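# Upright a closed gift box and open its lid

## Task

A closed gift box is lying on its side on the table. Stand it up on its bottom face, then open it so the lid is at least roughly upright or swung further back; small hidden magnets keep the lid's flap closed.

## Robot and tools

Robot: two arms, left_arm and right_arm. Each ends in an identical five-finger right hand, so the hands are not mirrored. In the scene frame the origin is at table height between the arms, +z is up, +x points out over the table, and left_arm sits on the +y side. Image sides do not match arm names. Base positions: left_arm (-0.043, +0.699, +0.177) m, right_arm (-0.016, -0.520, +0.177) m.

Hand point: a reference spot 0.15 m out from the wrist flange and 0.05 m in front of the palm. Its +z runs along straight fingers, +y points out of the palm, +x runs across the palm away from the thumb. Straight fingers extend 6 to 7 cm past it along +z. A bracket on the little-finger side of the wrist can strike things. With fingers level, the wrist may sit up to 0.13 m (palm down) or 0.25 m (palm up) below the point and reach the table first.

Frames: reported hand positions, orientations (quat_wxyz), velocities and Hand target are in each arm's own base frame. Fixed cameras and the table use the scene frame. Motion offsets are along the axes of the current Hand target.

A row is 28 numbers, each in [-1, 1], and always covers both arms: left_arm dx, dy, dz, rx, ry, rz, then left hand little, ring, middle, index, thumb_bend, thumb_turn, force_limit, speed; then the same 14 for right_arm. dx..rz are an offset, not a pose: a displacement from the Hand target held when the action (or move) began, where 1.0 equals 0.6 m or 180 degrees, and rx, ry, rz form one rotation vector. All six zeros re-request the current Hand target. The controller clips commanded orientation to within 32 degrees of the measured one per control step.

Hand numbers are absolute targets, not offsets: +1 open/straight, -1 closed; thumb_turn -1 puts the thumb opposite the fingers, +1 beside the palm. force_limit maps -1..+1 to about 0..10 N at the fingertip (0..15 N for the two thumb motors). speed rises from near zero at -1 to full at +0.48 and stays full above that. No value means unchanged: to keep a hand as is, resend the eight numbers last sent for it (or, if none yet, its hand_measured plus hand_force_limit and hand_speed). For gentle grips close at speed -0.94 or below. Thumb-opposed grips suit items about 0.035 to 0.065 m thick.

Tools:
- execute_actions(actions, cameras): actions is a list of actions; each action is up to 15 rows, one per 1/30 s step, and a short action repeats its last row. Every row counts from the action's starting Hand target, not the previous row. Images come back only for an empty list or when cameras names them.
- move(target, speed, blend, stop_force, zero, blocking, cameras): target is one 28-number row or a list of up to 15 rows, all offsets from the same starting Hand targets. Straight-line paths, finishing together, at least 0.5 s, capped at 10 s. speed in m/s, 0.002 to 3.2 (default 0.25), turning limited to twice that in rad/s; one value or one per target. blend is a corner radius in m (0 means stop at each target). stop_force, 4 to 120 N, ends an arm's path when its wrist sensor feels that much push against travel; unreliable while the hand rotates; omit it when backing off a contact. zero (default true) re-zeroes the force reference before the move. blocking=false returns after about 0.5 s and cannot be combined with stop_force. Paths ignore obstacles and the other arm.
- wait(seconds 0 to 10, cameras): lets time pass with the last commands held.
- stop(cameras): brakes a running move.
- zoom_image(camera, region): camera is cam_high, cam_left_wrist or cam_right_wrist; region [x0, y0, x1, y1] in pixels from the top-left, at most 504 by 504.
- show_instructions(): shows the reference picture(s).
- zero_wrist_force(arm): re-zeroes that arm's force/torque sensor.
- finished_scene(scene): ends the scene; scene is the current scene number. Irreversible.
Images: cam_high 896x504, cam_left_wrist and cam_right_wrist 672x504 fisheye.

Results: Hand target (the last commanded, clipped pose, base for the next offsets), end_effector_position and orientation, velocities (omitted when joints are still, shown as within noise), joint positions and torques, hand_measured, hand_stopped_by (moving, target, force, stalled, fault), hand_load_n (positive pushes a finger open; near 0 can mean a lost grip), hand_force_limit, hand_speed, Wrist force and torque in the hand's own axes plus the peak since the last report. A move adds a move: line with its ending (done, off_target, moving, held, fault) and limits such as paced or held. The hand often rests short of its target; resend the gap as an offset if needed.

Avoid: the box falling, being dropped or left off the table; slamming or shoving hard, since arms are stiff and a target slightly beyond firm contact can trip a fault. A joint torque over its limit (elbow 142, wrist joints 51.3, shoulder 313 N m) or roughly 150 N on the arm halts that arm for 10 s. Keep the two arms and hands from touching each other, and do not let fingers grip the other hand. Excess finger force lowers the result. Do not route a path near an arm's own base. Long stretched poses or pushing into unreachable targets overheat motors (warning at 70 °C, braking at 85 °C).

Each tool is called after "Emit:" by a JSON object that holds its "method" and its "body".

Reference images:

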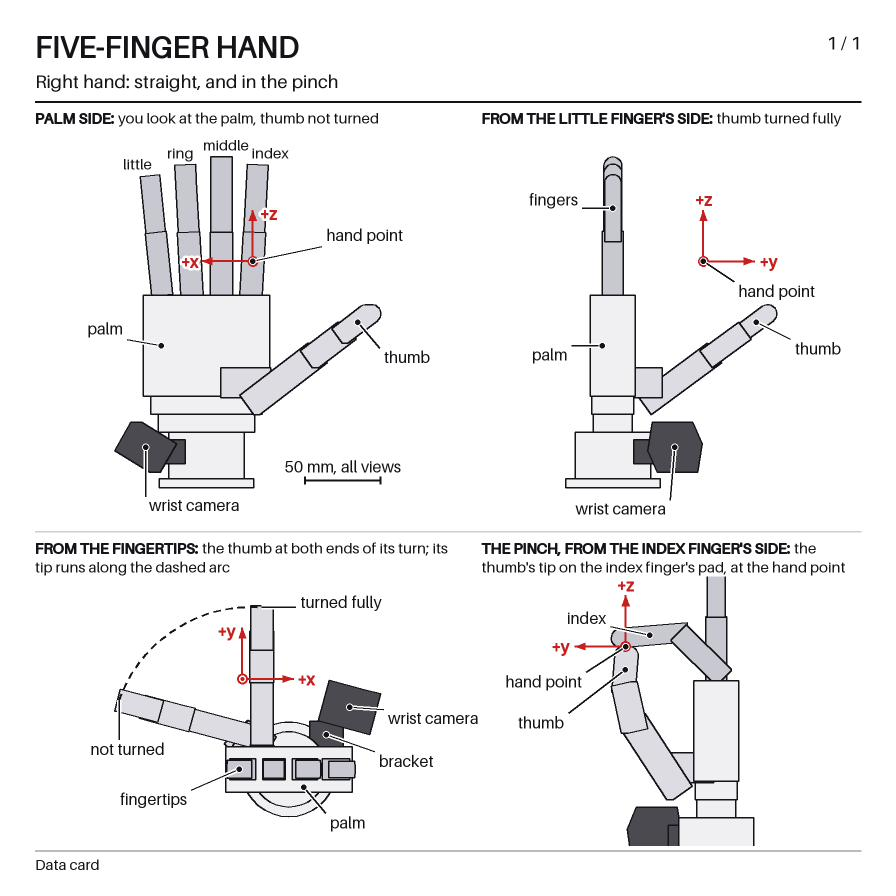

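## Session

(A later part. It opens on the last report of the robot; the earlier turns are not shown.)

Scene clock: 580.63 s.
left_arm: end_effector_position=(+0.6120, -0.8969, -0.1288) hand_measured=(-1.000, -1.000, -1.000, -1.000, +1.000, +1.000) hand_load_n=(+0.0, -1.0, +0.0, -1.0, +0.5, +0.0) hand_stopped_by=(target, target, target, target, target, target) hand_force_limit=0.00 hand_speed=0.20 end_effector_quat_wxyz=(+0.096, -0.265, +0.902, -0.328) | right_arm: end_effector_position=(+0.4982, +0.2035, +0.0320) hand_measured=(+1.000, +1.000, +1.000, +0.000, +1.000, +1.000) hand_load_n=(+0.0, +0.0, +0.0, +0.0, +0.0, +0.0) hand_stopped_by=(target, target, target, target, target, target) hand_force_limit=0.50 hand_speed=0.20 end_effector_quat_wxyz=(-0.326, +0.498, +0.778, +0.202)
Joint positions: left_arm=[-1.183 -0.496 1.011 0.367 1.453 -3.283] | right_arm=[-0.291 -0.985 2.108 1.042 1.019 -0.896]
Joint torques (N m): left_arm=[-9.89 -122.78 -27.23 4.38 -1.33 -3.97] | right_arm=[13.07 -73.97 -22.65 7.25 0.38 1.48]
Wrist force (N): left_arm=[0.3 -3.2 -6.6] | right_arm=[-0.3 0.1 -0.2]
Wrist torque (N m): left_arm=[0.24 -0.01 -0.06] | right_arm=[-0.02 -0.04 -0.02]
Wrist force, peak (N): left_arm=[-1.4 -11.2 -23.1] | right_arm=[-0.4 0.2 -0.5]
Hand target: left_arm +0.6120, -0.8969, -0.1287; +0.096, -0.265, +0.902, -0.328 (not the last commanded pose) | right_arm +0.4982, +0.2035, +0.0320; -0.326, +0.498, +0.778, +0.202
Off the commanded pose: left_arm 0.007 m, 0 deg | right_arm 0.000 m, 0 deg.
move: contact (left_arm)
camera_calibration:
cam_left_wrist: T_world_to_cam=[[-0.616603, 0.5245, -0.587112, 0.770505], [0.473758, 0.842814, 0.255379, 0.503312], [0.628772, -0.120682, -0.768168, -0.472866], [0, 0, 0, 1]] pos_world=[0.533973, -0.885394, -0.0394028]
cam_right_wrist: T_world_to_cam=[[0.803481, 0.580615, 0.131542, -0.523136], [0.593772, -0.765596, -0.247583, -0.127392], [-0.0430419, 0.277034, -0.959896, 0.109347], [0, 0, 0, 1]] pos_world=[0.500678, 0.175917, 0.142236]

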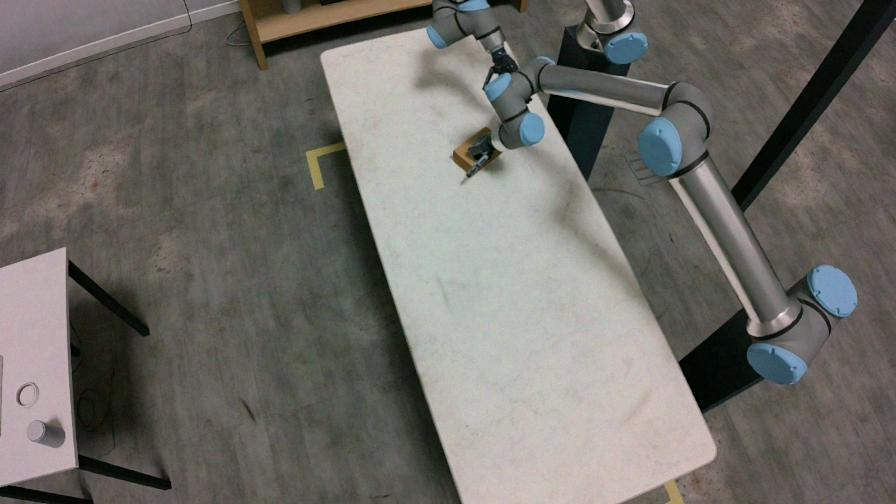

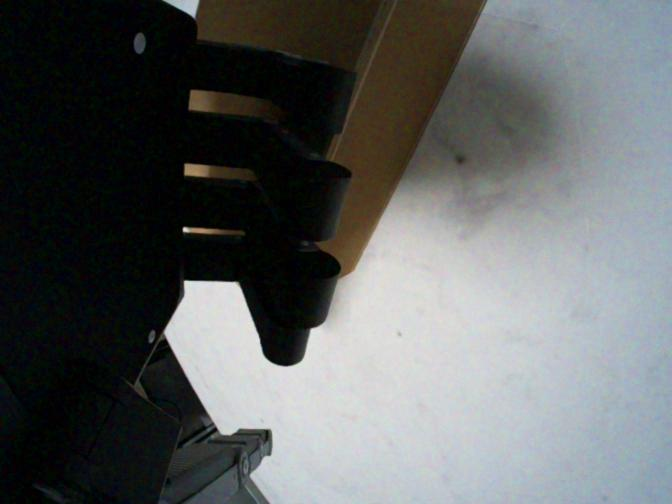

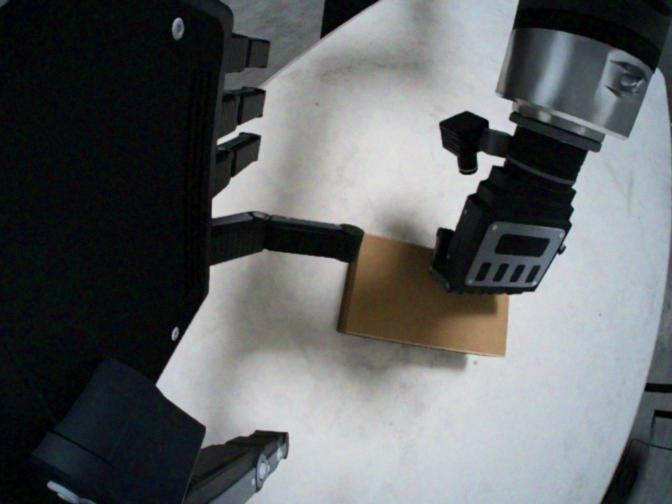

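Emit:
{"method": "move", "body": {"target": [0,0,0,0,0,0,-1,-1,-1,-1,1,1,0,0.2,-0.1957,0.0192,0.1625,0,0,0,1,1,1,0,1,0,0.5,0.2], "speed": 0.06, "stop_force": 4, "cameras": ["all"]}}

Emit:
{"method": "zoom_image", "body": {"camera": "cam_right_wrist", "region": [200, 100, 560, 400]}}

Emit:
{"method": "zoom_image", "body": {"camera": "cam_high", "region": [430, 70, 550, 190]}}

Scene clock: 599.40 s.
left_arm: end_effector_position=(+0.6120, -0.8969, -0.1287) hand_measured=(-1.000, -1.000, -1.000, -1.000, +1.000, +1.000) hand_load_n=(+0.0, -1.0, +0.0, -1.0, +0.0, +0.0) hand_stopped_by=(target, target, target, target, target, target) hand_force_limit=0.00 hand_speed=0.20 end_effector_quat_wxyz=(+0.096, -0.265, +0.902, -0.328) | right_arm: end_effector_position=(+0.5131, +0.1951, -0.1201) hand_measured=(+1.000, +1.000, +1.000, +0.000, +1.000, +0.000) hand_load_n=(+0.0, +0.0, +0.0, +0.0, +0.0, +0.0) hand_stopped_by=(target, target, target, target, target, target) hand_force_limit=0.50 hand_speed=0.20 end_effector_quat_wxyz=(-0.326, +0.498, +0.778, +0.202)
Joint positions: left_arm=[-1.183 -0.496 1.011 0.367 1.453 -3.283] | right_arm=[-0.298 -0.707 2.038 0.837 1.024 -0.903]
Joint torques (N m): left_arm=[-10.26 -123.76 -38.9 2.6 -0.51 -3.08] | right_arm=[2.69 -92.09 2.74 7.37 -1.37 0.08]
Wrist force (N): left_arm=[0.0 -2.5 -5.9] | right_arm=[-0.3 0.7 -0.1]
Wrist torque (N m): left_arm=[0.22 0.01 -0.05] | right_arm=[0.09 -0.04 0.31]
Wrist force, peak (N): left_arm=[0.1 -3.0 -6.6] | right_arm=[-0.9 0.5 0.5]
Hand target: left_arm +0.6120, -0.8969, -0.1287; +0.096, -0.265, +0.902, -0.328 | right_arm +0.5131, +0.1952, -0.1201; -0.326, +0.498, +0.778, +0.202
Off the commanded pose: left_arm 0.000 m, 0 deg | right_arm 0.000 m, 0 deg.
move: done
camera_calibration:
cam_left_wrist: T_world_to_cam=[[-0.616603, 0.5245, -0.587112, 0.770505], [0.473758, 0.842814, 0.255379, 0.503312], [0.628772, -0.120682, -0.768168, -0.472866], [0, 0, 0, 1]] pos_world=[0.533973, -0.885394, -0.0394028]
cam_right_wrist: T_world_to_cam=[[0.803481, 0.580615, 0.131542, -0.510281], [0.593772, -0.765596, -0.247583, -0.180251], [-0.0430419, 0.277034, -0.959896, -0.0337122], [0, 0, 0, 1]] pos_world=[0.515578, 0.167617, -0.00986354]

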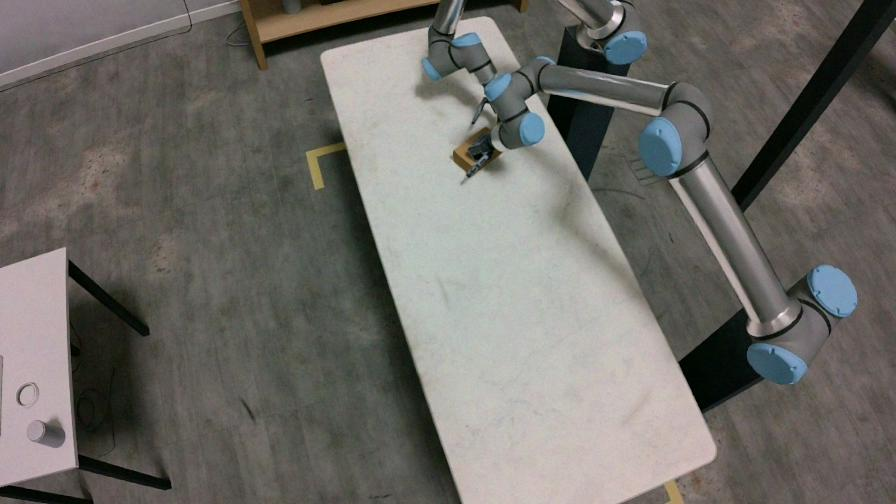

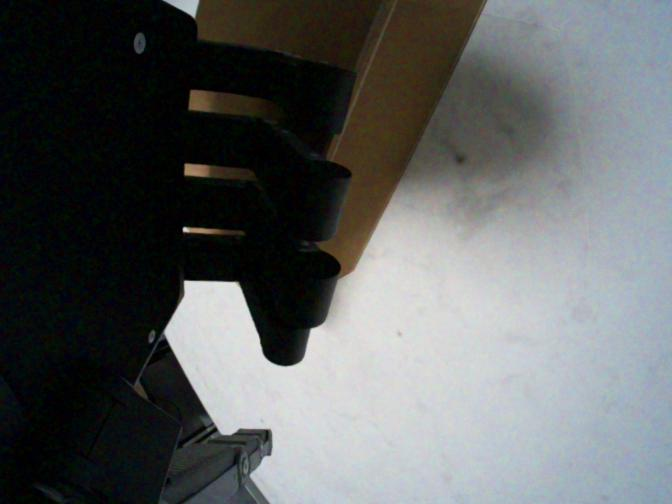

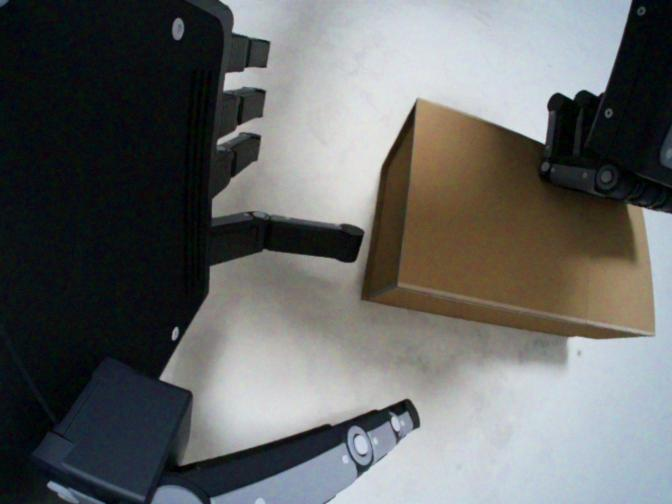

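Scaled by 1.400 from the camera's 672x504 image, which has a finer 960x720 frame.

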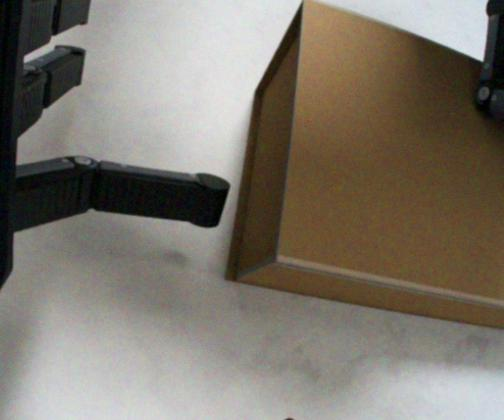

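Scaled by 4.200 from the camera's 896x504 image, which has a finer 1280x720 frame.

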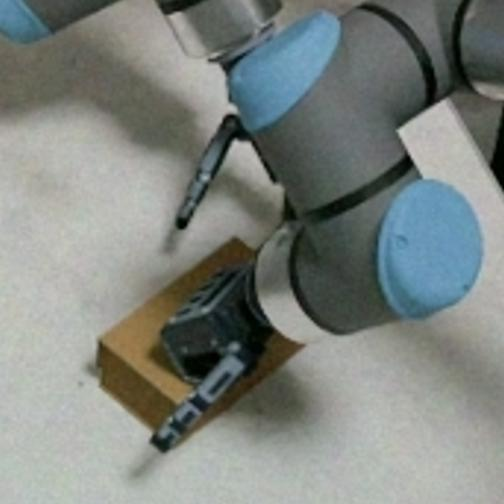

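Emit:
{"method": "move", "body": {"target": [0,0,0,0,0,0,-1,-1,-1,-1,1,1,0,0.2,0,0.05,0,0,0,0,1,1,1,0,1,0,0.5,0.2], "speed": 0.02, "stop_force": 4, "cameras": ["cam_right_wrist"]}}

Emit:
{"method": "zoom_image", "body": {"camera": "cam_right_wrist", "region": [260, 140, 500, 340]}}

Scene clock: 604.67 s.
left_arm: end_effector_position=(+0.6120, -0.8969, -0.1287) hand_measured=(-1.000, -1.000, -1.000, -1.000, +1.000, +1.000) hand_load_n=(+0.0, -1.0, +0.0, -1.0, +0.0, +0.0) hand_stopped_by=(target, target, target, target, target, target) hand_force_limit=0.00 hand_speed=0.20 end_effector_quat_wxyz=(+0.096, -0.265, +0.902, -0.328) | right_arm: end_effector_position=(+0.5272, +0.2018, -0.1202) hand_measured=(+1.000, +1.000, +1.000, +0.000, +1.000, +0.000) hand_load_n=(+0.0, +0.0, +0.0, -0.5, +0.0, +0.0) hand_stopped_by=(target, target, target, target, target, target) hand_force_limit=0.50 hand_speed=0.20 end_effector_quat_wxyz=(-0.326, +0.498, +0.778, +0.202)
Joint positions: left_arm=[-1.183 -0.496 1.011 0.367 1.453 -3.283] | right_arm=[-0.278 -0.702 2.008 0.851 1.012 -0.884]
Joint torques (N m): left_arm=[-10.14 -122.22 -38.41 0.99 -0.09 -3.72] | right_arm=[-13.29 -93.49 2.12 1.46 1.26 -2.78]
Wrist force (N): left_arm=[-1.7 -3.2 -5.5] | right_arm=[-0.3 0.5 0.2]
Wrist torque (N m): left_arm=[0.19 0.00 -0.12] | right_arm=[0.03 -0.06 0.29]
Wrist force, peak (N): left_arm=[-3.3 -2.8 -5.9] | right_arm=[-1.3 -5.5 -2.2]
Hand target: left_arm +0.6120, -0.8969, -0.1287; +0.096, -0.265, +0.902, -0.328 | right_arm +0.5272, +0.2018, -0.1202; -0.326, +0.498, +0.778, +0.202 (not the last commanded pose)
Off the commanded pose: left_arm 0.000 m, 0 deg | right_arm 0.014 m, 0 deg.
move: contact (right_arm)
camera_calibration:
cam_right_wrist: T_world_to_cam=[[0.803481, 0.580615, 0.131542, -0.52551], [0.593772, -0.765596, -0.247583, -0.183654], [-0.0430419, 0.277034, -0.959896, -0.0350254], [0, 0, 0, 1]] pos_world=[0.529778, 0.174217, -0.00996354]
Images, in order (width x height): cam_right_wrist 672x504.

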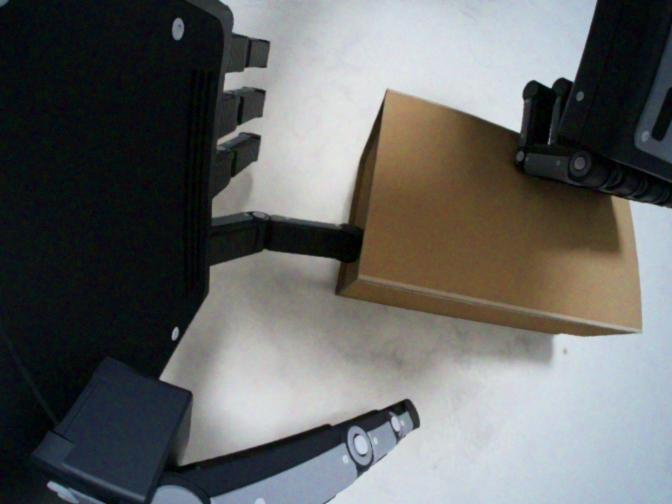

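Scaled by 2.100 from the camera's 672x504 image, which has a finer 960x720 frame.

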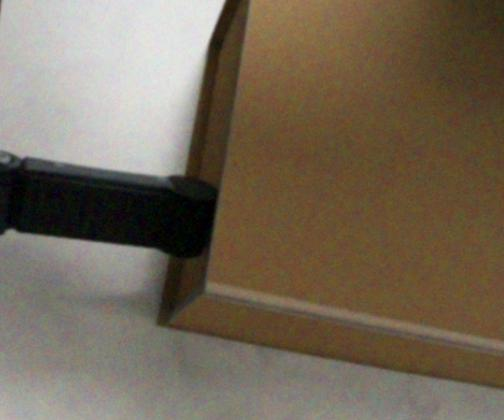

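Emit:
{"method": "move", "body": {"target": [0,0,0,0,0,0,-1,-1,-1,-1,1,1,0,0.2,-0.0236,0.0018,-0.0236,0,0,0,1,1,1,0,1,0,0.5,0.2], "speed": 0.03, "stop_force": 12, "cameras": ["cam_right_wrist"]}}

Emit:
{"method": "zoom_image", "body": {"camera": "cam_right_wrist", "region": [260, 140, 500, 340]}}

Scene clock: 610.83 s.
left_arm: end_effector_position=(+0.6120, -0.8969, -0.1287) hand_measured=(-1.000, -1.000, -1.000, -1.000, +1.000, +1.000) hand_load_n=(+0.0, +0.0, +0.0, -1.0, +0.0, +0.0) hand_stopped_by=(target, target, target, target, target, target) hand_force_limit=0.00 hand_speed=0.20 end_effector_quat_wxyz=(+0.096, -0.265, +0.902, -0.328) | right_arm: end_effector_position=(+0.5367, +0.1841, -0.1203) hand_measured=(+1.000, +1.000, +1.000, +0.000, +1.000, +0.000) hand_load_n=(+0.0, +0.0, +0.0, +0.0, +0.0, +0.0) hand_stopped_by=(target, target, target, target, target, target) hand_force_limit=0.50 hand_speed=0.20 end_effector_quat_wxyz=(-0.326, +0.498, +0.778, +0.202)
Joint positions: left_arm=[-1.183 -0.496 1.011 0.367 1.453 -3.283] | right_arm=[-0.305 -0.695 1.991 0.876 1.027 -0.91]
Joint torques (N m): left_arm=[-6.52 -120.01 -38.57 -0.23 0.14 -3.56] | right_arm=[16.65 -90.1 1.12 1.66 -3.04 2.62]
Wrist force (N): left_arm=[-0.5 -3.8 -4.9] | right_arm=[-0.9 -0.9 -0.2]
Wrist torque (N m): left_arm=[0.17 0.01 -0.15] | right_arm=[-0.01 -0.02 0.18]
Wrist force, peak (N): left_arm=[-2.3 -3.2 -5.6] | right_arm=[1.0 0.8 0.9]
Hand target: left_arm +0.6120, -0.8969, -0.1287; +0.096, -0.265, +0.902, -0.328 | right_arm +0.5367, +0.1841, -0.1203; -0.326, +0.498, +0.778, +0.202
Off the commanded pose: left_arm 0.000 m, 0 deg | right_arm 0.000 m, 0 deg.
move: done
camera_calibration:
cam_right_wrist: T_world_to_cam=[[0.803481, 0.580615, 0.131542, -0.522772], [0.593772, -0.765596, -0.247583, -0.202811], [-0.0430419, 0.277034, -0.959896, -0.0298133], [0, 0, 0, 1]] pos_world=[0.539178, 0.156517, -0.0100635]
Images, in order (width x height): cam_right_wrist 672x504.

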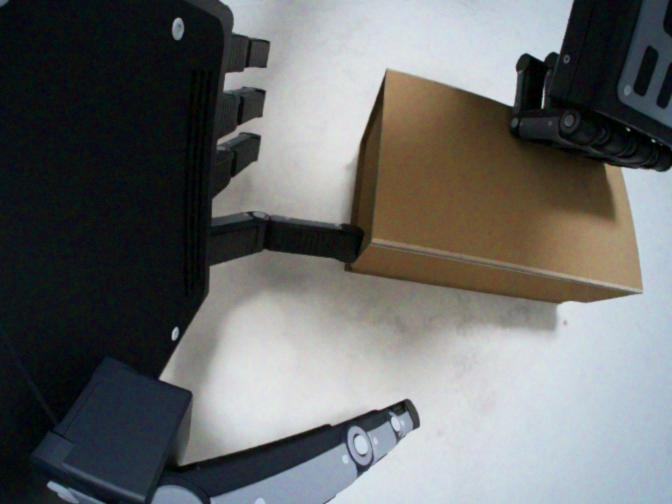

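Scaled by 2.100 from the camera's 672x504 image, which has a finer 960x720 frame.

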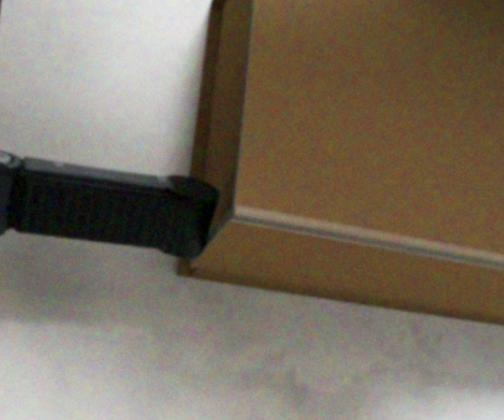

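Emit:
{"method": "move", "body": {"target": [0,0,0,0,0,0,-1,-1,-1,-1,1,1,0,0.2,-0.0236,0.0010,-0.0236,0,0,0,1,1,1,0,1,0,0.5,0.2], "speed": 0.02, "stop_force": 12, "cameras": ["cam_right_wrist","cam_high"]}}

Emit:
{"method": "zoom_image", "body": {"camera": "cam_right_wrist", "region": [260, 140, 500, 340]}}

Scene clock: 617.93 s.
left_arm: end_effector_position=(+0.6120, -0.8969, -0.1287) hand_measured=(-1.000, -1.000, -1.000, -1.000, +1.000, +1.000) hand_load_n=(+0.0, +0.0, +0.0, -1.5, +0.0, +0.0) hand_stopped_by=(target, target, target, target, target, target) hand_force_limit=0.00 hand_speed=0.20 end_effector_quat_wxyz=(+0.096, -0.265, +0.902, -0.328) | right_arm: end_effector_position=(+0.5457, +0.1662, -0.1203) hand_measured=(+1.000, +1.000, +1.000, +0.000, +1.000, +0.000) hand_load_n=(+0.0, +0.0, +0.0, +0.5, +0.0, +0.0) hand_stopped_by=(target, target, target, target, target, target) hand_force_limit=0.50 hand_speed=0.20 end_effector_quat_wxyz=(-0.326, +0.498, +0.778, +0.202)
Joint positions: left_arm=[-1.183 -0.496 1.011 0.367 1.453 -3.283] | right_arm=[-0.332 -0.689 1.973 0.9 1.043 -0.936]
Joint torques (N m): left_arm=[-2.52 -115.46 -39.07 -0.59 0.72 -3.78] | right_arm=[16.24 -88.55 1.43 1.53 -2.63 2.8]
Wrist force (N): left_arm=[-0.5 -3.8 -5.2] | right_arm=[-0.5 -0.1 0.1]
Wrist torque (N m): left_arm=[0.18 0.02 -0.16] | right_arm=[-0.04 -0.02 0.23]
Wrist force, peak (N): left_arm=[-0.6 -3.8 -5.5] | right_arm=[-0.8 -1.0 -0.2]
Hand target: left_arm +0.6120, -0.8969, -0.1287; +0.096, -0.265, +0.902, -0.328 | right_arm +0.5457, +0.1662, -0.1203; -0.326, +0.498, +0.778, +0.202
Off the commanded pose: left_arm 0.000 m, 0 deg | right_arm 0.000 m, 0 deg.
move: done
camera_calibration:
cam_right_wrist: T_world_to_cam=[[0.803481, 0.580615, 0.131542, -0.519611], [0.593772, -0.765596, -0.247583, -0.221859], [-0.0430419, 0.277034, -0.959896, -0.024467], [0, 0, 0, 1]] pos_world=[0.548178, 0.138617, -0.0100635]
Images, in order (width x height): cam_high 896x504, cam_right_wrist 672x504.

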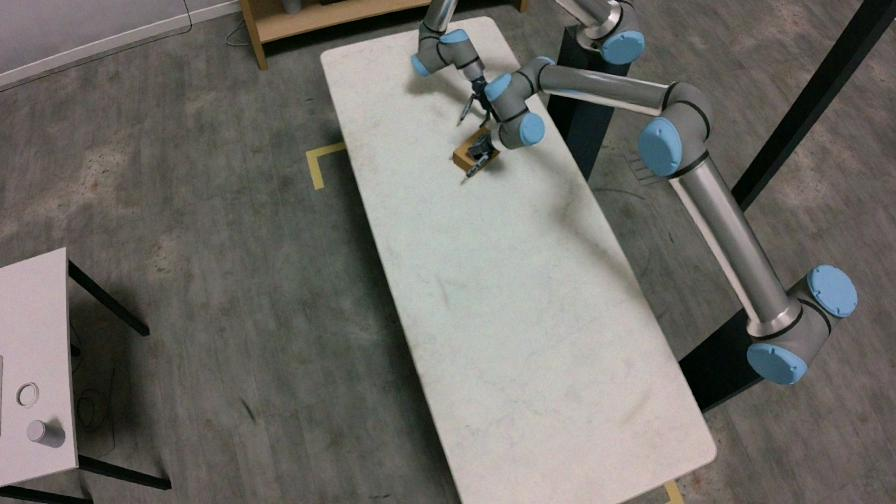

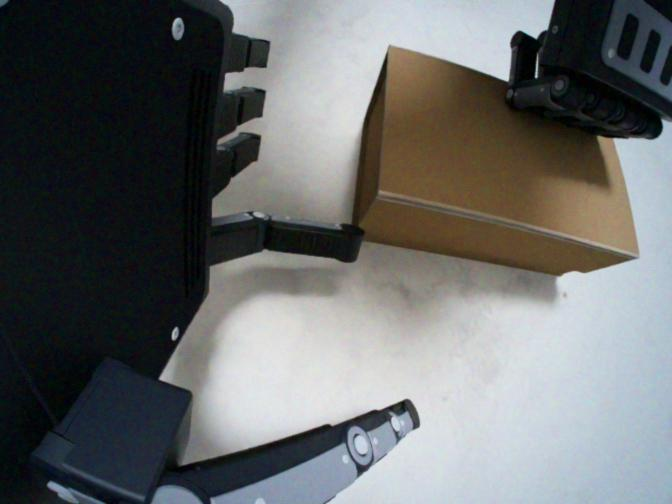

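Scaled by 2.100 from the camera's 672x504 image, which has a finer 960x720 frame.

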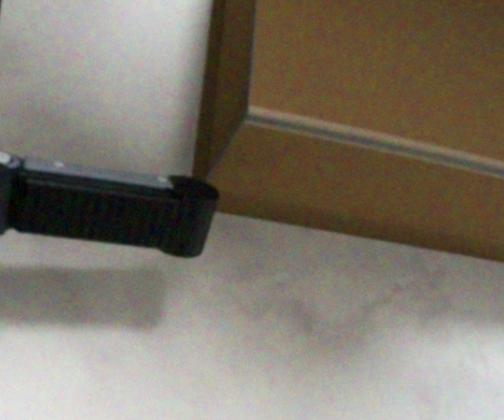

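Emit:
{"method": "move", "body": {"target": [0,0,0,0,0,0,-1,-1,-1,-1,1,1,0,0.2,-0.035,-0.02,0.035,0,0,0,1,1,1,0,1,0,0.5,0.2], "speed": 0.02, "stop_force": 4, "cameras": ["cam_right_wrist"]}}

Emit:
{"method": "zoom_image", "body": {"camera": "cam_right_wrist", "region": [300, 40, 480, 270]}}

Scene clock: 638.30 s.
left_arm: end_effector_position=(+0.6120, -0.8969, -0.1287) hand_measured=(-1.000, -1.000, -1.000, -1.000, +1.000, +1.000) hand_load_n=(+0.0, +0.0, +0.0, -1.0, +0.0, +0.0) hand_stopped_by=(target, target, target, target, target, target) hand_force_limit=0.00 hand_speed=0.20 end_effector_quat_wxyz=(+0.096, -0.265, +0.902, -0.328) | right_arm: end_effector_position=(+0.5389, +0.1630, -0.1384) hand_measured=(+1.000, +1.000, +1.000, +0.000, +1.000, +0.000) hand_load_n=(+0.0, +0.0, -2.5, +0.0, -0.5, +0.0) hand_stopped_by=(target, target, target, target, target, target) hand_force_limit=0.50 hand_speed=0.20 end_effector_quat_wxyz=(-0.326, +0.498, +0.778, +0.202)
Joint positions: left_arm=[-1.183 -0.496 1.011 0.367 1.453 -3.283] | right_arm=[-0.341 -0.66 1.978 0.872 1.048 -0.945]
Joint torques (N m): left_arm=[0.28 -113.64 -38.46 -0.01 0.62 -3.47] | right_arm=[16.67 -92.81 -15.78 6.57 -1.35 2.6]
Wrist force (N): left_arm=[-0.4 -3.8 -5.1] | right_arm=[1.8 1.5 -3.0]
Wrist torque (N m): left_arm=[0.17 -0.01 -0.15] | right_arm=[0.07 0.23 0.30]
Wrist force, peak (N): left_arm=[-0.4 -4.0 -5.5] | right_arm=[5.0 2.8 -8.4]
Hand target: left_arm +0.6120, -0.8969, -0.1287; +0.096, -0.265, +0.902, -0.328 | right_arm +0.5389, +0.1630, -0.1384; -0.326, +0.498, +0.778, +0.202 (not the last commanded pose)
Off the commanded pose: left_arm 0.000 m, 0 deg | right_arm 0.012 m, 0 deg.
move: contact (right_arm)
camera_calibration:
cam_right_wrist: T_world_to_cam=[[0.803481, 0.580615, 0.131542, -0.509966], [0.593772, -0.765596, -0.247583, -0.224676], [-0.0430419, 0.277034, -0.959896, -0.041275], [0, 0, 0, 1]] pos_world=[0.541378, 0.135517, -0.0281635]
Images, in order (width x height): cam_right_wrist 672x504.

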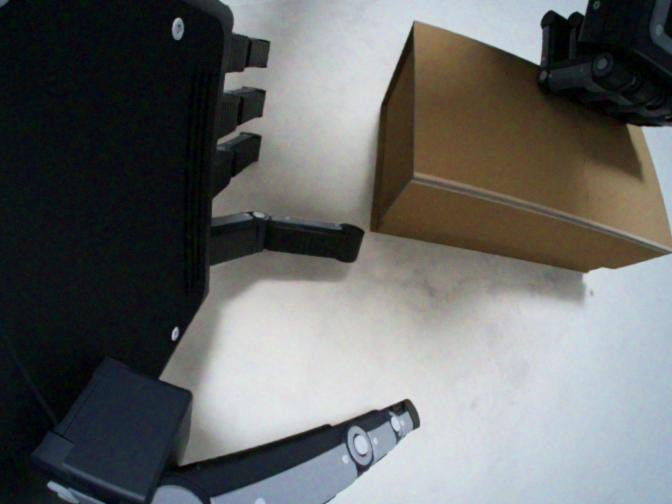

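Scaled by 2.191 from the camera's 672x504 image, which has a finer 960x720 frame.

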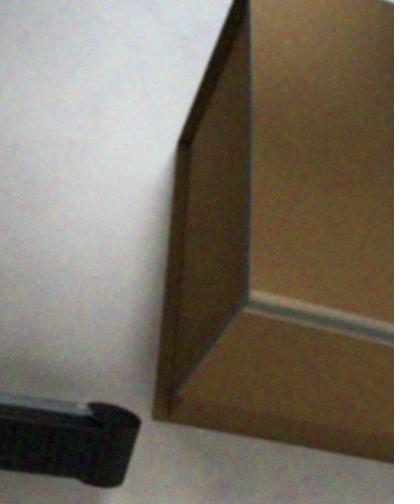

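Emit:
{"method": "move", "body": {"target": [0,0,0,0,0,0,-1,-1,-1,-1,1,1,0,0.2,0.1511,-0.0303,-0.0243,0,-0.25,0,-1,-1,-1,0,1,1,0.5,0.2], "speed": 0.15, "cameras": ["cam_right_wrist"]}}

Emit:
{"method": "zoom_image", "body": {"camera": "cam_right_wrist", "region": [220, 60, 560, 340]}}

Scene clock: 653.73 s.
left_arm: end_effector_position=(+0.6120, -0.8969, -0.1287) hand_measured=(-1.000, -1.000, -1.000, -1.000, +1.000, +1.000) hand_load_n=(+0.0, +0.0, +0.0, -1.0, +0.0, +0.0) hand_stopped_by=(target, target, target, target, target, target) hand_force_limit=0.00 hand_speed=0.20 end_effector_quat_wxyz=(+0.096, -0.265, +0.902, -0.328) | right_arm: end_effector_position=(+0.5047, +0.1997, -0.0720) hand_measured=(-1.000, -1.000, -1.000, +0.000, +1.000, +1.000) hand_load_n=(+0.0, +0.0, +0.0, +0.0, +0.0, +0.0) hand_stopped_by=(target, target, target, target, target, target) hand_force_limit=0.50 hand_speed=0.20 end_effector_quat_wxyz=(-0.041, +0.537, +0.843, +0.020)
Joint positions: left_arm=[-1.183 -0.496 1.011 0.367 1.453 -3.283] | right_arm=[0.016 -1.024 2.135 0.506 1.492 -0.423]
Joint torques (N m): left_arm=[4.09 -108.65 -37.76 -0.2 0.41 -3.49] | right_arm=[-14.17 -51.84 -19.03 6.82 -2.03 -2.88]
Wrist force (N): left_arm=[-0.3 -3.9 -5.2] | right_arm=[-0.5 -0.1 0.0]
Wrist torque (N m): left_arm=[0.19 -0.02 -0.14] | right_arm=[-0.04 0.07 -0.21]
Wrist force, peak (N): left_arm=[-0.4 -4.1 -5.4] | right_arm=[2.1 1.7 -3.2]
Hand target: left_arm +0.6120, -0.8969, -0.1287; +0.096, -0.265, +0.902, -0.328 | right_arm +0.5048, +0.1996, -0.0720; -0.041, +0.537, +0.843, +0.020 (not the last commanded pose)
Off the commanded pose: left_arm 0.000 m, 0 deg | right_arm 0.010 m, 5 deg.
move: held (right_arm; a check stopped the path); limits=held
pose unreachable (right arm): on one or more control steps of this call, first in action 0 (counted from 0), this arm could not follow its commanded pose, so it was not sent that pose on those steps. It may still have moved: this result reports where it is.
cause: moving toward the commanded pose would bring a part of the arm too close to another arm (a part of this arm just beyond joint 5 (wrist 2) and a part of the left arm just beyond its joint 3 (elbow), where that arm would come to rest).
camera_calibration:
cam_right_wrist: T_world_to_cam=[[0.781957, 0.623018, -0.0197858, -0.520961], [0.573106, -0.706104, 0.415893, -0.113672], [0.245138, -0.33655, -0.909198, -0.00835961], [0, 0, 0, 1]] pos_world=[0.474564, 0.24149, 0.0293672]
Images, in order (width x height): cam_right_wrist 672x504.

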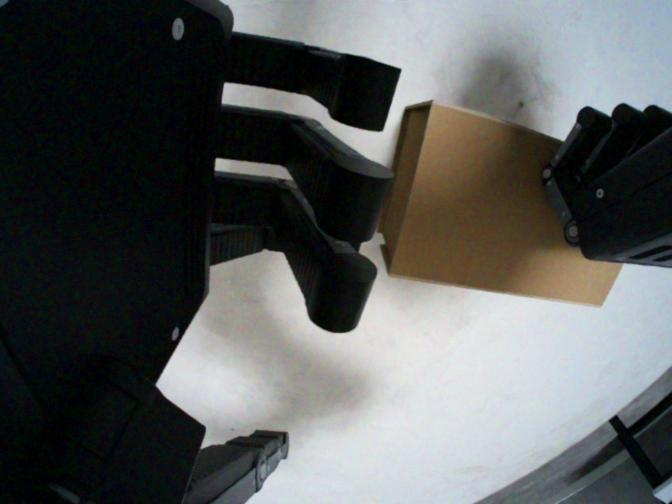

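Scaled by 1.482 from the camera's 672x504 image, which has a finer 960x720 frame.

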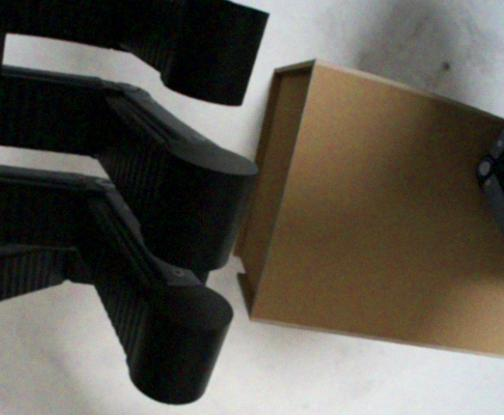

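Emit:
{"method": "move", "body": {"target": [0,0,0,0,0,0,-1,-1,-1,-1,1,1,0,0.2,-0.0062,0,0.0697,0,0,0,-1,-1,-1,0,1,1,0.5,0.2], "speed": 0.04, "stop_force": 4}}

Emit:
{"method": "move", "body": {"target": [0,0,0,0,0,0,-1,-1,-1,-1,1,1,0,0.2,0,0.07,0,0,0,0,-1,-1,-1,0,1,1,0.5,0.2], "speed": 0.015, "stop_force": 6, "cameras": ["cam_right_wrist"]}}

Emit:
{"method": "zoom_image", "body": {"camera": "cam_right_wrist", "region": [220, 60, 560, 340]}}

Scene clock: 667.07 s.
left_arm: end_effector_position=(+0.6120, -0.8969, -0.1287) hand_measured=(-1.000, -1.000, -1.000, -1.000, +1.000, +1.000) hand_load_n=(+0.0, +0.0, +0.0, -1.0, +0.0, +0.0) hand_stopped_by=(target, target, target, target, target, target) hand_force_limit=0.00 hand_speed=0.20 end_effector_quat_wxyz=(+0.096, -0.265, +0.902, -0.328) | right_arm: end_effector_position=(+0.5044, +0.1995, -0.1140) hand_measured=(-1.000, -1.000, -1.000, +0.000, +1.000, +1.000) hand_load_n=(+0.0, +0.0, +0.0, +0.0, +0.0, +0.0) hand_stopped_by=(target, target, target, target, target, target) hand_force_limit=0.50 hand_speed=0.20 end_effector_quat_wxyz=(-0.041, +0.537, +0.843, +0.020)
Joint positions: left_arm=[-1.183 -0.496 1.011 0.367 1.453 -3.283] | right_arm=[0.015 -0.95 2.134 0.433 1.492 -0.423]
Joint torques (N m): left_arm=[9.98 -109.36 -38.21 0.06 0.76 -3.47] | right_arm=[-11.09 -81.82 -18.58 7.08 -0.14 -2.2]
Wrist force (N): left_arm=[-0.2 -3.9 -5.2] | right_arm=[-0.1 -0.1 0.2]
Wrist torque (N m): left_arm=[0.19 -0.03 -0.13] | right_arm=[-0.06 0.00 -0.01]
Wrist force, peak (N): left_arm=[-0.3 -4.2 -5.5] | right_arm=[-0.3 -0.2 0.9]
Hand target: left_arm +0.6120, -0.8969, -0.1287; +0.096, -0.265, +0.902, -0.328 | right_arm +0.5044, +0.1995, -0.1140; -0.041, +0.537, +0.843, +0.020
Off the commanded pose: left_arm 0.000 m, 0 deg | right_arm 0.000 m, 0 deg.
move: done

Scene clock: 670.83 s.
left_arm: end_effector_position=(+0.6120, -0.8969, -0.1287) hand_measured=(-1.000, -1.000, -1.000, -1.000, +1.000, +1.000) hand_load_n=(+0.0, -1.0, -0.5, -1.0, +0.0, +0.0) hand_stopped_by=(target, target, target, target, target, target) hand_force_limit=0.00 hand_speed=0.20 end_effector_quat_wxyz=(+0.096, -0.265, +0.902, -0.328) | right_arm: end_effector_position=(+0.5424, +0.2173, -0.1144) hand_measured=(-1.000, -1.000, -1.000, +0.000, +1.000, +1.000) hand_load_n=(+0.5, +0.0, +0.0, -1.0, +0.0, +0.0) hand_stopped_by=(target, target, target, target, target, target) hand_force_limit=0.50 hand_speed=0.20 end_effector_quat_wxyz=(-0.041, +0.537, +0.843, +0.020)
Joint positions: left_arm=[-1.183 -0.496 1.011 0.367 1.453 -3.283] | right_arm=[0.05 -0.917 2.047 0.483 1.491 -0.388]
Joint torques (N m): left_arm=[9.56 -106.65 -38.23 0.17 0.48 -3.56] | right_arm=[-11.84 -86.8 -7.23 0.33 -2.64 -2.04]
Wrist force (N): left_arm=[-3.6 -3.4 -6.4] | right_arm=[-2.5 -4.5 -2.7]
Wrist torque (N m): left_arm=[0.17 0.05 -0.17] | right_arm=[0.05 -0.05 -0.17]
Wrist force, peak (N): left_arm=[-3.5 -3.2 -6.7] | right_arm=[-2.6 -6.1 -2.6]
Hand target: left_arm +0.6120, -0.8969, -0.1287; +0.096, -0.265, +0.902, -0.328 | right_arm +0.5424, +0.2173, -0.1144; -0.041, +0.537, +0.843, +0.020
Off the commanded pose: left_arm 0.000 m, 0 deg | right_arm 0.000 m, 0 deg.
move: done
camera_calibration:
cam_right_wrist: T_world_to_cam=[[0.781948, 0.623024, -0.0199609, -0.562308], [0.573199, -0.706091, 0.415787, -0.105156], [0.244951, -0.336565, -0.909243, -0.0501871], [0, 0, 0, 1]] pos_world=[0.512264, 0.25919, -0.0131339]
Images, in order (width x height): cam_right_wrist 672x504.

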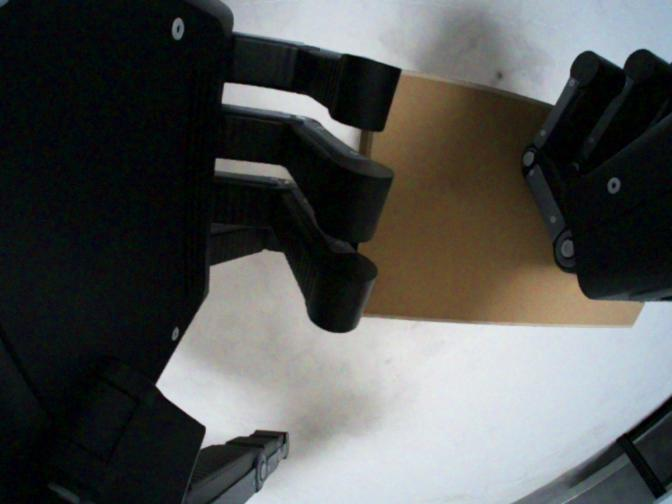

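Scaled by 1.482 from the camera's 672x504 image, which has a finer 960x720 frame.

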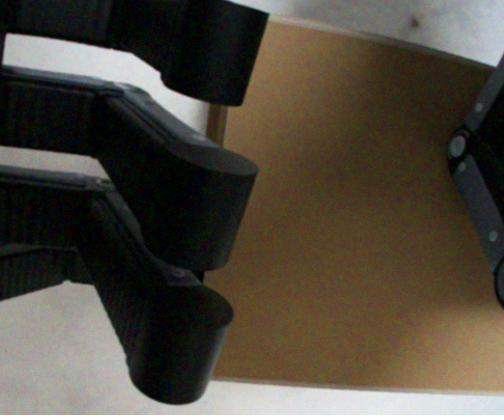

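Emit:
{"method": "move", "body": {"target": [0,0,0,0,0,0,-1,-1,-1,-1,1,1,0,0.2,-0.06,0,0,0,0,0,-1,-1,-1,0,1,1,0.5,0.2], "speed": 0.02, "stop_force": 12, "cameras": ["cam_right_wrist","cam_high"]}}

Emit:
{"method": "zoom_image", "body": {"camera": "cam_right_wrist", "region": [220, 60, 560, 340]}}

Scene clock: 676.83 s.
left_arm: end_effector_position=(+0.6120, -0.8969, -0.1287) hand_measured=(-1.000, -1.000, -1.000, -1.000, +1.000, +1.000) hand_load_n=(+0.0, +0.0, +0.0, -1.5, +0.0, +0.0) hand_stopped_by=(target, target, target, target, target, target) hand_force_limit=0.00 hand_speed=0.20 end_effector_quat_wxyz=(+0.096, -0.265, +0.902, -0.328) | right_arm: end_effector_position=(+0.5576, +0.1848, -0.1176) hand_measured=(-1.000, -1.000, -1.000, +0.000, +1.000, +1.000) hand_load_n=(+0.0, +0.0, +0.0, +0.0, +0.0, +0.0) hand_stopped_by=(target, target, target, target, target, target) hand_force_limit=0.50 hand_speed=0.20 end_effector_quat_wxyz=(-0.041, +0.537, +0.843, +0.020)
Joint positions: left_arm=[-1.183 -0.496 1.011 0.367 1.453 -3.283] | right_arm=[-0.016 -0.908 2.04 0.486 1.494 -0.454]
Joint torques (N m): left_arm=[7.97 -107.86 -38.06 -0.17 0.37 -3.25] | right_arm=[16.56 -76.25 -10.34 5.46 -0.3 2.76]
Wrist force (N): left_arm=[-0.8 -3.9 -5.7] | right_arm=[-0.3 -0.2 0.2]
Wrist torque (N m): left_arm=[0.21 0.03 -0.16] | right_arm=[-0.06 0.03 0.03]
Wrist force, peak (N): left_arm=[-3.5 -3.3 -6.7] | right_arm=[-2.3 -4.9 -2.5]
Hand target: left_arm +0.6120, -0.8969, -0.1287; +0.096, -0.265, +0.902, -0.328 | right_arm +0.5576, +0.1848, -0.1176; -0.041, +0.537, +0.843, +0.020
Off the commanded pose: left_arm 0.000 m, 0 deg | right_arm 0.000 m, 0 deg.
move: done
camera_calibration:
cam_right_wrist: T_world_to_cam=[[0.781948, 0.623024, -0.0199609, -0.554009], [0.573199, -0.706091, 0.415787, -0.135486], [0.244951, -0.336565, -0.909243, -0.0677583], [0, 0, 0, 1]] pos_world=[0.527464, 0.22669, -0.0163339]
Images, in order (width x height): cam_high 896x504, cam_right_wrist 672x504.

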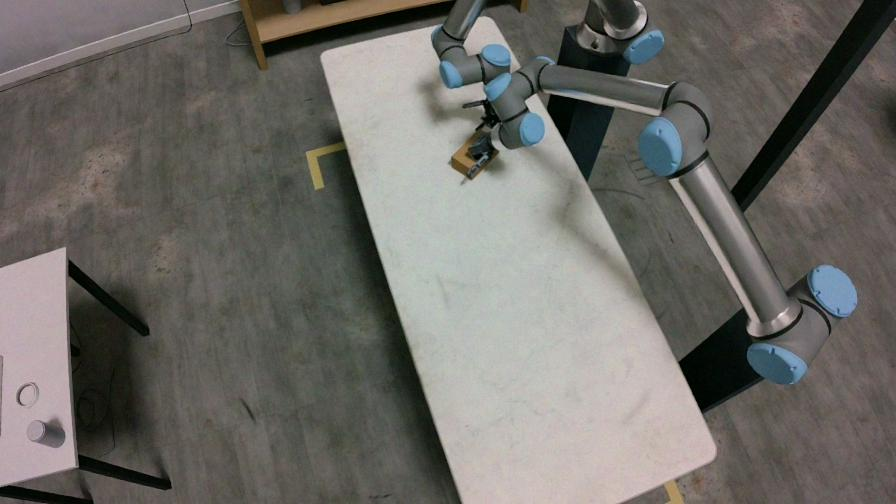

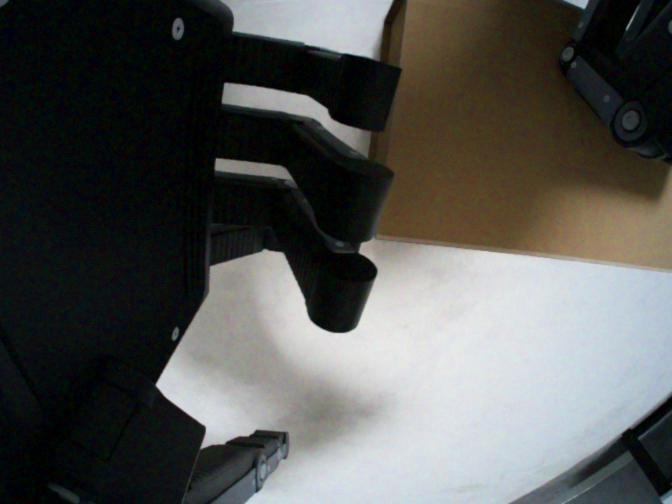

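Scaled by 1.482 from the camera's 672x504 image, which has a finer 960x720 frame.

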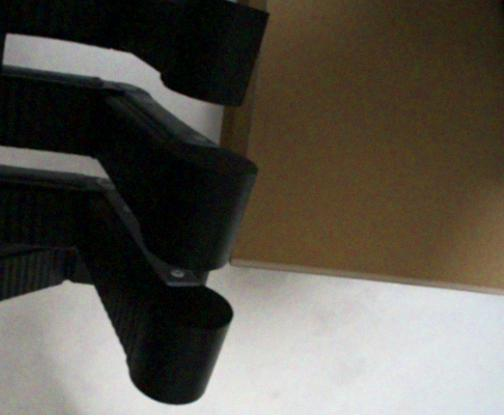

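Emit:
{"method": "move", "body": {"target": [[-0.066,-0.011,-0.317,0,0,0,-1,-1,-1,-1,1,1,0,0.2,0.0145,0,-0.166,0,0,0,0.4,0.4,0.4,0.4,1,1,0.5,0.2],[-0.066,-0.011,-0.317,0,0,0,-1,-1,-1,-1,1,1,0,0.2,0.0618,0.1978,-0.1578,0.0240,-0.0205,-0.5485,0.4,0.4,0.4,0.4,1,1,0.5,0.2]], "speed": 0.25, "cameras": ["all"]}}

Emit:
{"method": "zoom_image", "body": {"camera": "cam_high", "region": [430, 70, 550, 190]}}

Emit:
{"method": "zoom_image", "body": {"camera": "cam_right_wrist", "region": [200, 100, 560, 400]}}

Scene clock: 715.13 s.
left_arm: end_effector_position=(+0.5819, -0.7770, +0.0212) hand_measured=(-1.000, -1.000, -1.000, -1.000, +1.000, +1.000) hand_load_n=(+0.0, +0.0, +0.0, +0.0, +0.0, +0.0) hand_stopped_by=(target, target, target, target, target, target) hand_force_limit=0.00 hand_speed=0.20 end_effector_quat_wxyz=(+0.096, -0.265, +0.902, -0.328) | right_arm: end_effector_position=(+0.6539, +0.2613, -0.0212) hand_measured=(+0.400, +0.400, +0.400, +0.400, +1.000, +1.000) hand_load_n=(+0.0, +0.0, +0.0, +0.0, +0.0, +0.0) hand_stopped_by=(target, target, target, target, target, target) hand_force_limit=0.50 hand_speed=0.20 end_effector_quat_wxyz=(-0.005, -0.291, +0.957, +0.001)
Joint positions: left_arm=[-1.162 -0.812 1.332 0.359 1.467 -3.267] | right_arm=[0.03 -0.881 1.676 0.785 1.572 -2.131]
Joint torques (N m): left_arm=[-10.38 -111.7 -28.85 -1.54 -1.51 -3.76] | right_arm=[-15.79 -101.45 -16.99 1.58 -1.17 -1.17]
Wrist force (N): left_arm=[0.1 0.6 -0.5] | right_arm=[-0.5 0.2 0.2]
Wrist torque (N m): left_arm=[0.12 -0.09 0.01] | right_arm=[0.00 0.03 -0.24]
Wrist force, peak (N): left_arm=[-0.5 -4.0 -6.0] | right_arm=[-0.4 -0.2 1.4]
Hand target: left_arm +0.5819, -0.7770, +0.0212; +0.096, -0.265, +0.902, -0.328 | right_arm +0.6539, +0.2612, -0.0211; -0.005, -0.291, +0.957, +0.001
Off the commanded pose: left_arm 0.000 m, 0 deg | right_arm 0.000 m, 0 deg.
move: done
camera_calibration:
cam_left_wrist: T_world_to_cam=[[-0.616603, 0.5245, -0.587112, 0.777072], [0.473758, 0.842814, 0.255379, 0.378127], [0.628772, -0.120682, -0.768168, -0.324233], [0, 0, 0, 1]] pos_world=[0.503873, -0.765394, 0.110597]
cam_right_wrist: T_world_to_cam=[[-0.734072, 0.67861, -0.0250459, 0.301658], [0.583045, 0.648746, 0.489067, -0.535616], [0.348134, 0.344408, -0.871886, -0.222557], [0, 0, 0, 1]] pos_world=[0.611206, 0.219422, 0.0754634]

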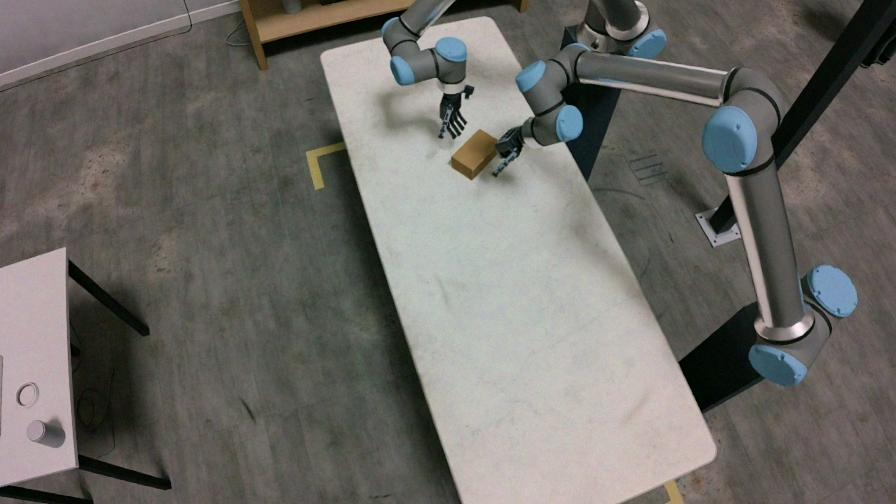

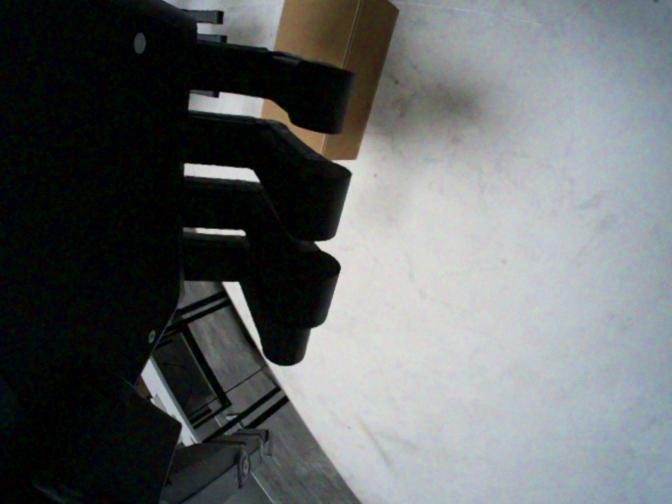

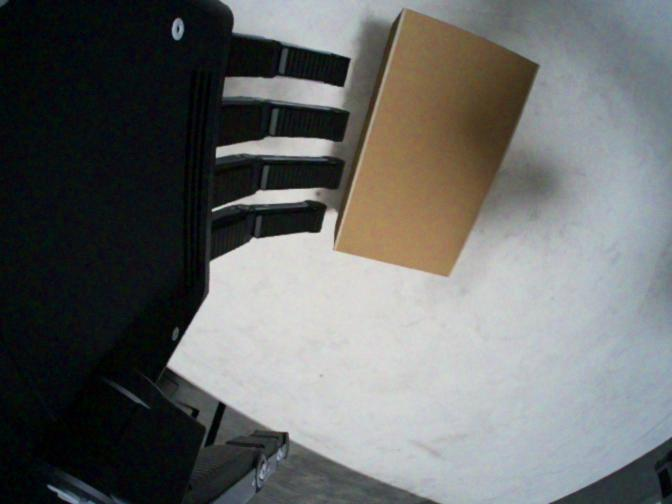

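Scaled by 4.200 from the camera's 896x504 image, which has a finer 1280x720 frame.

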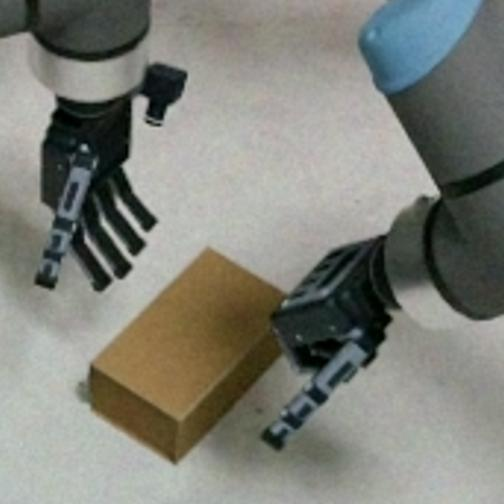

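Scaled by 1.400 from the camera's 672x504 image, which has a finer 960x720 frame.

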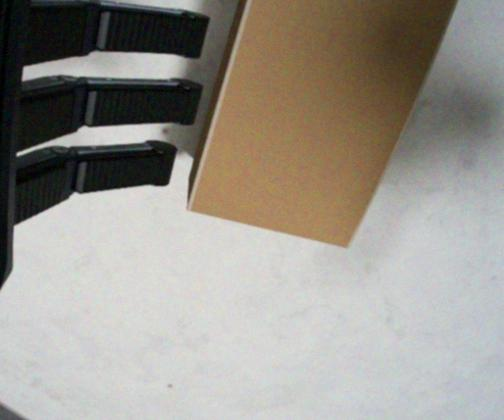

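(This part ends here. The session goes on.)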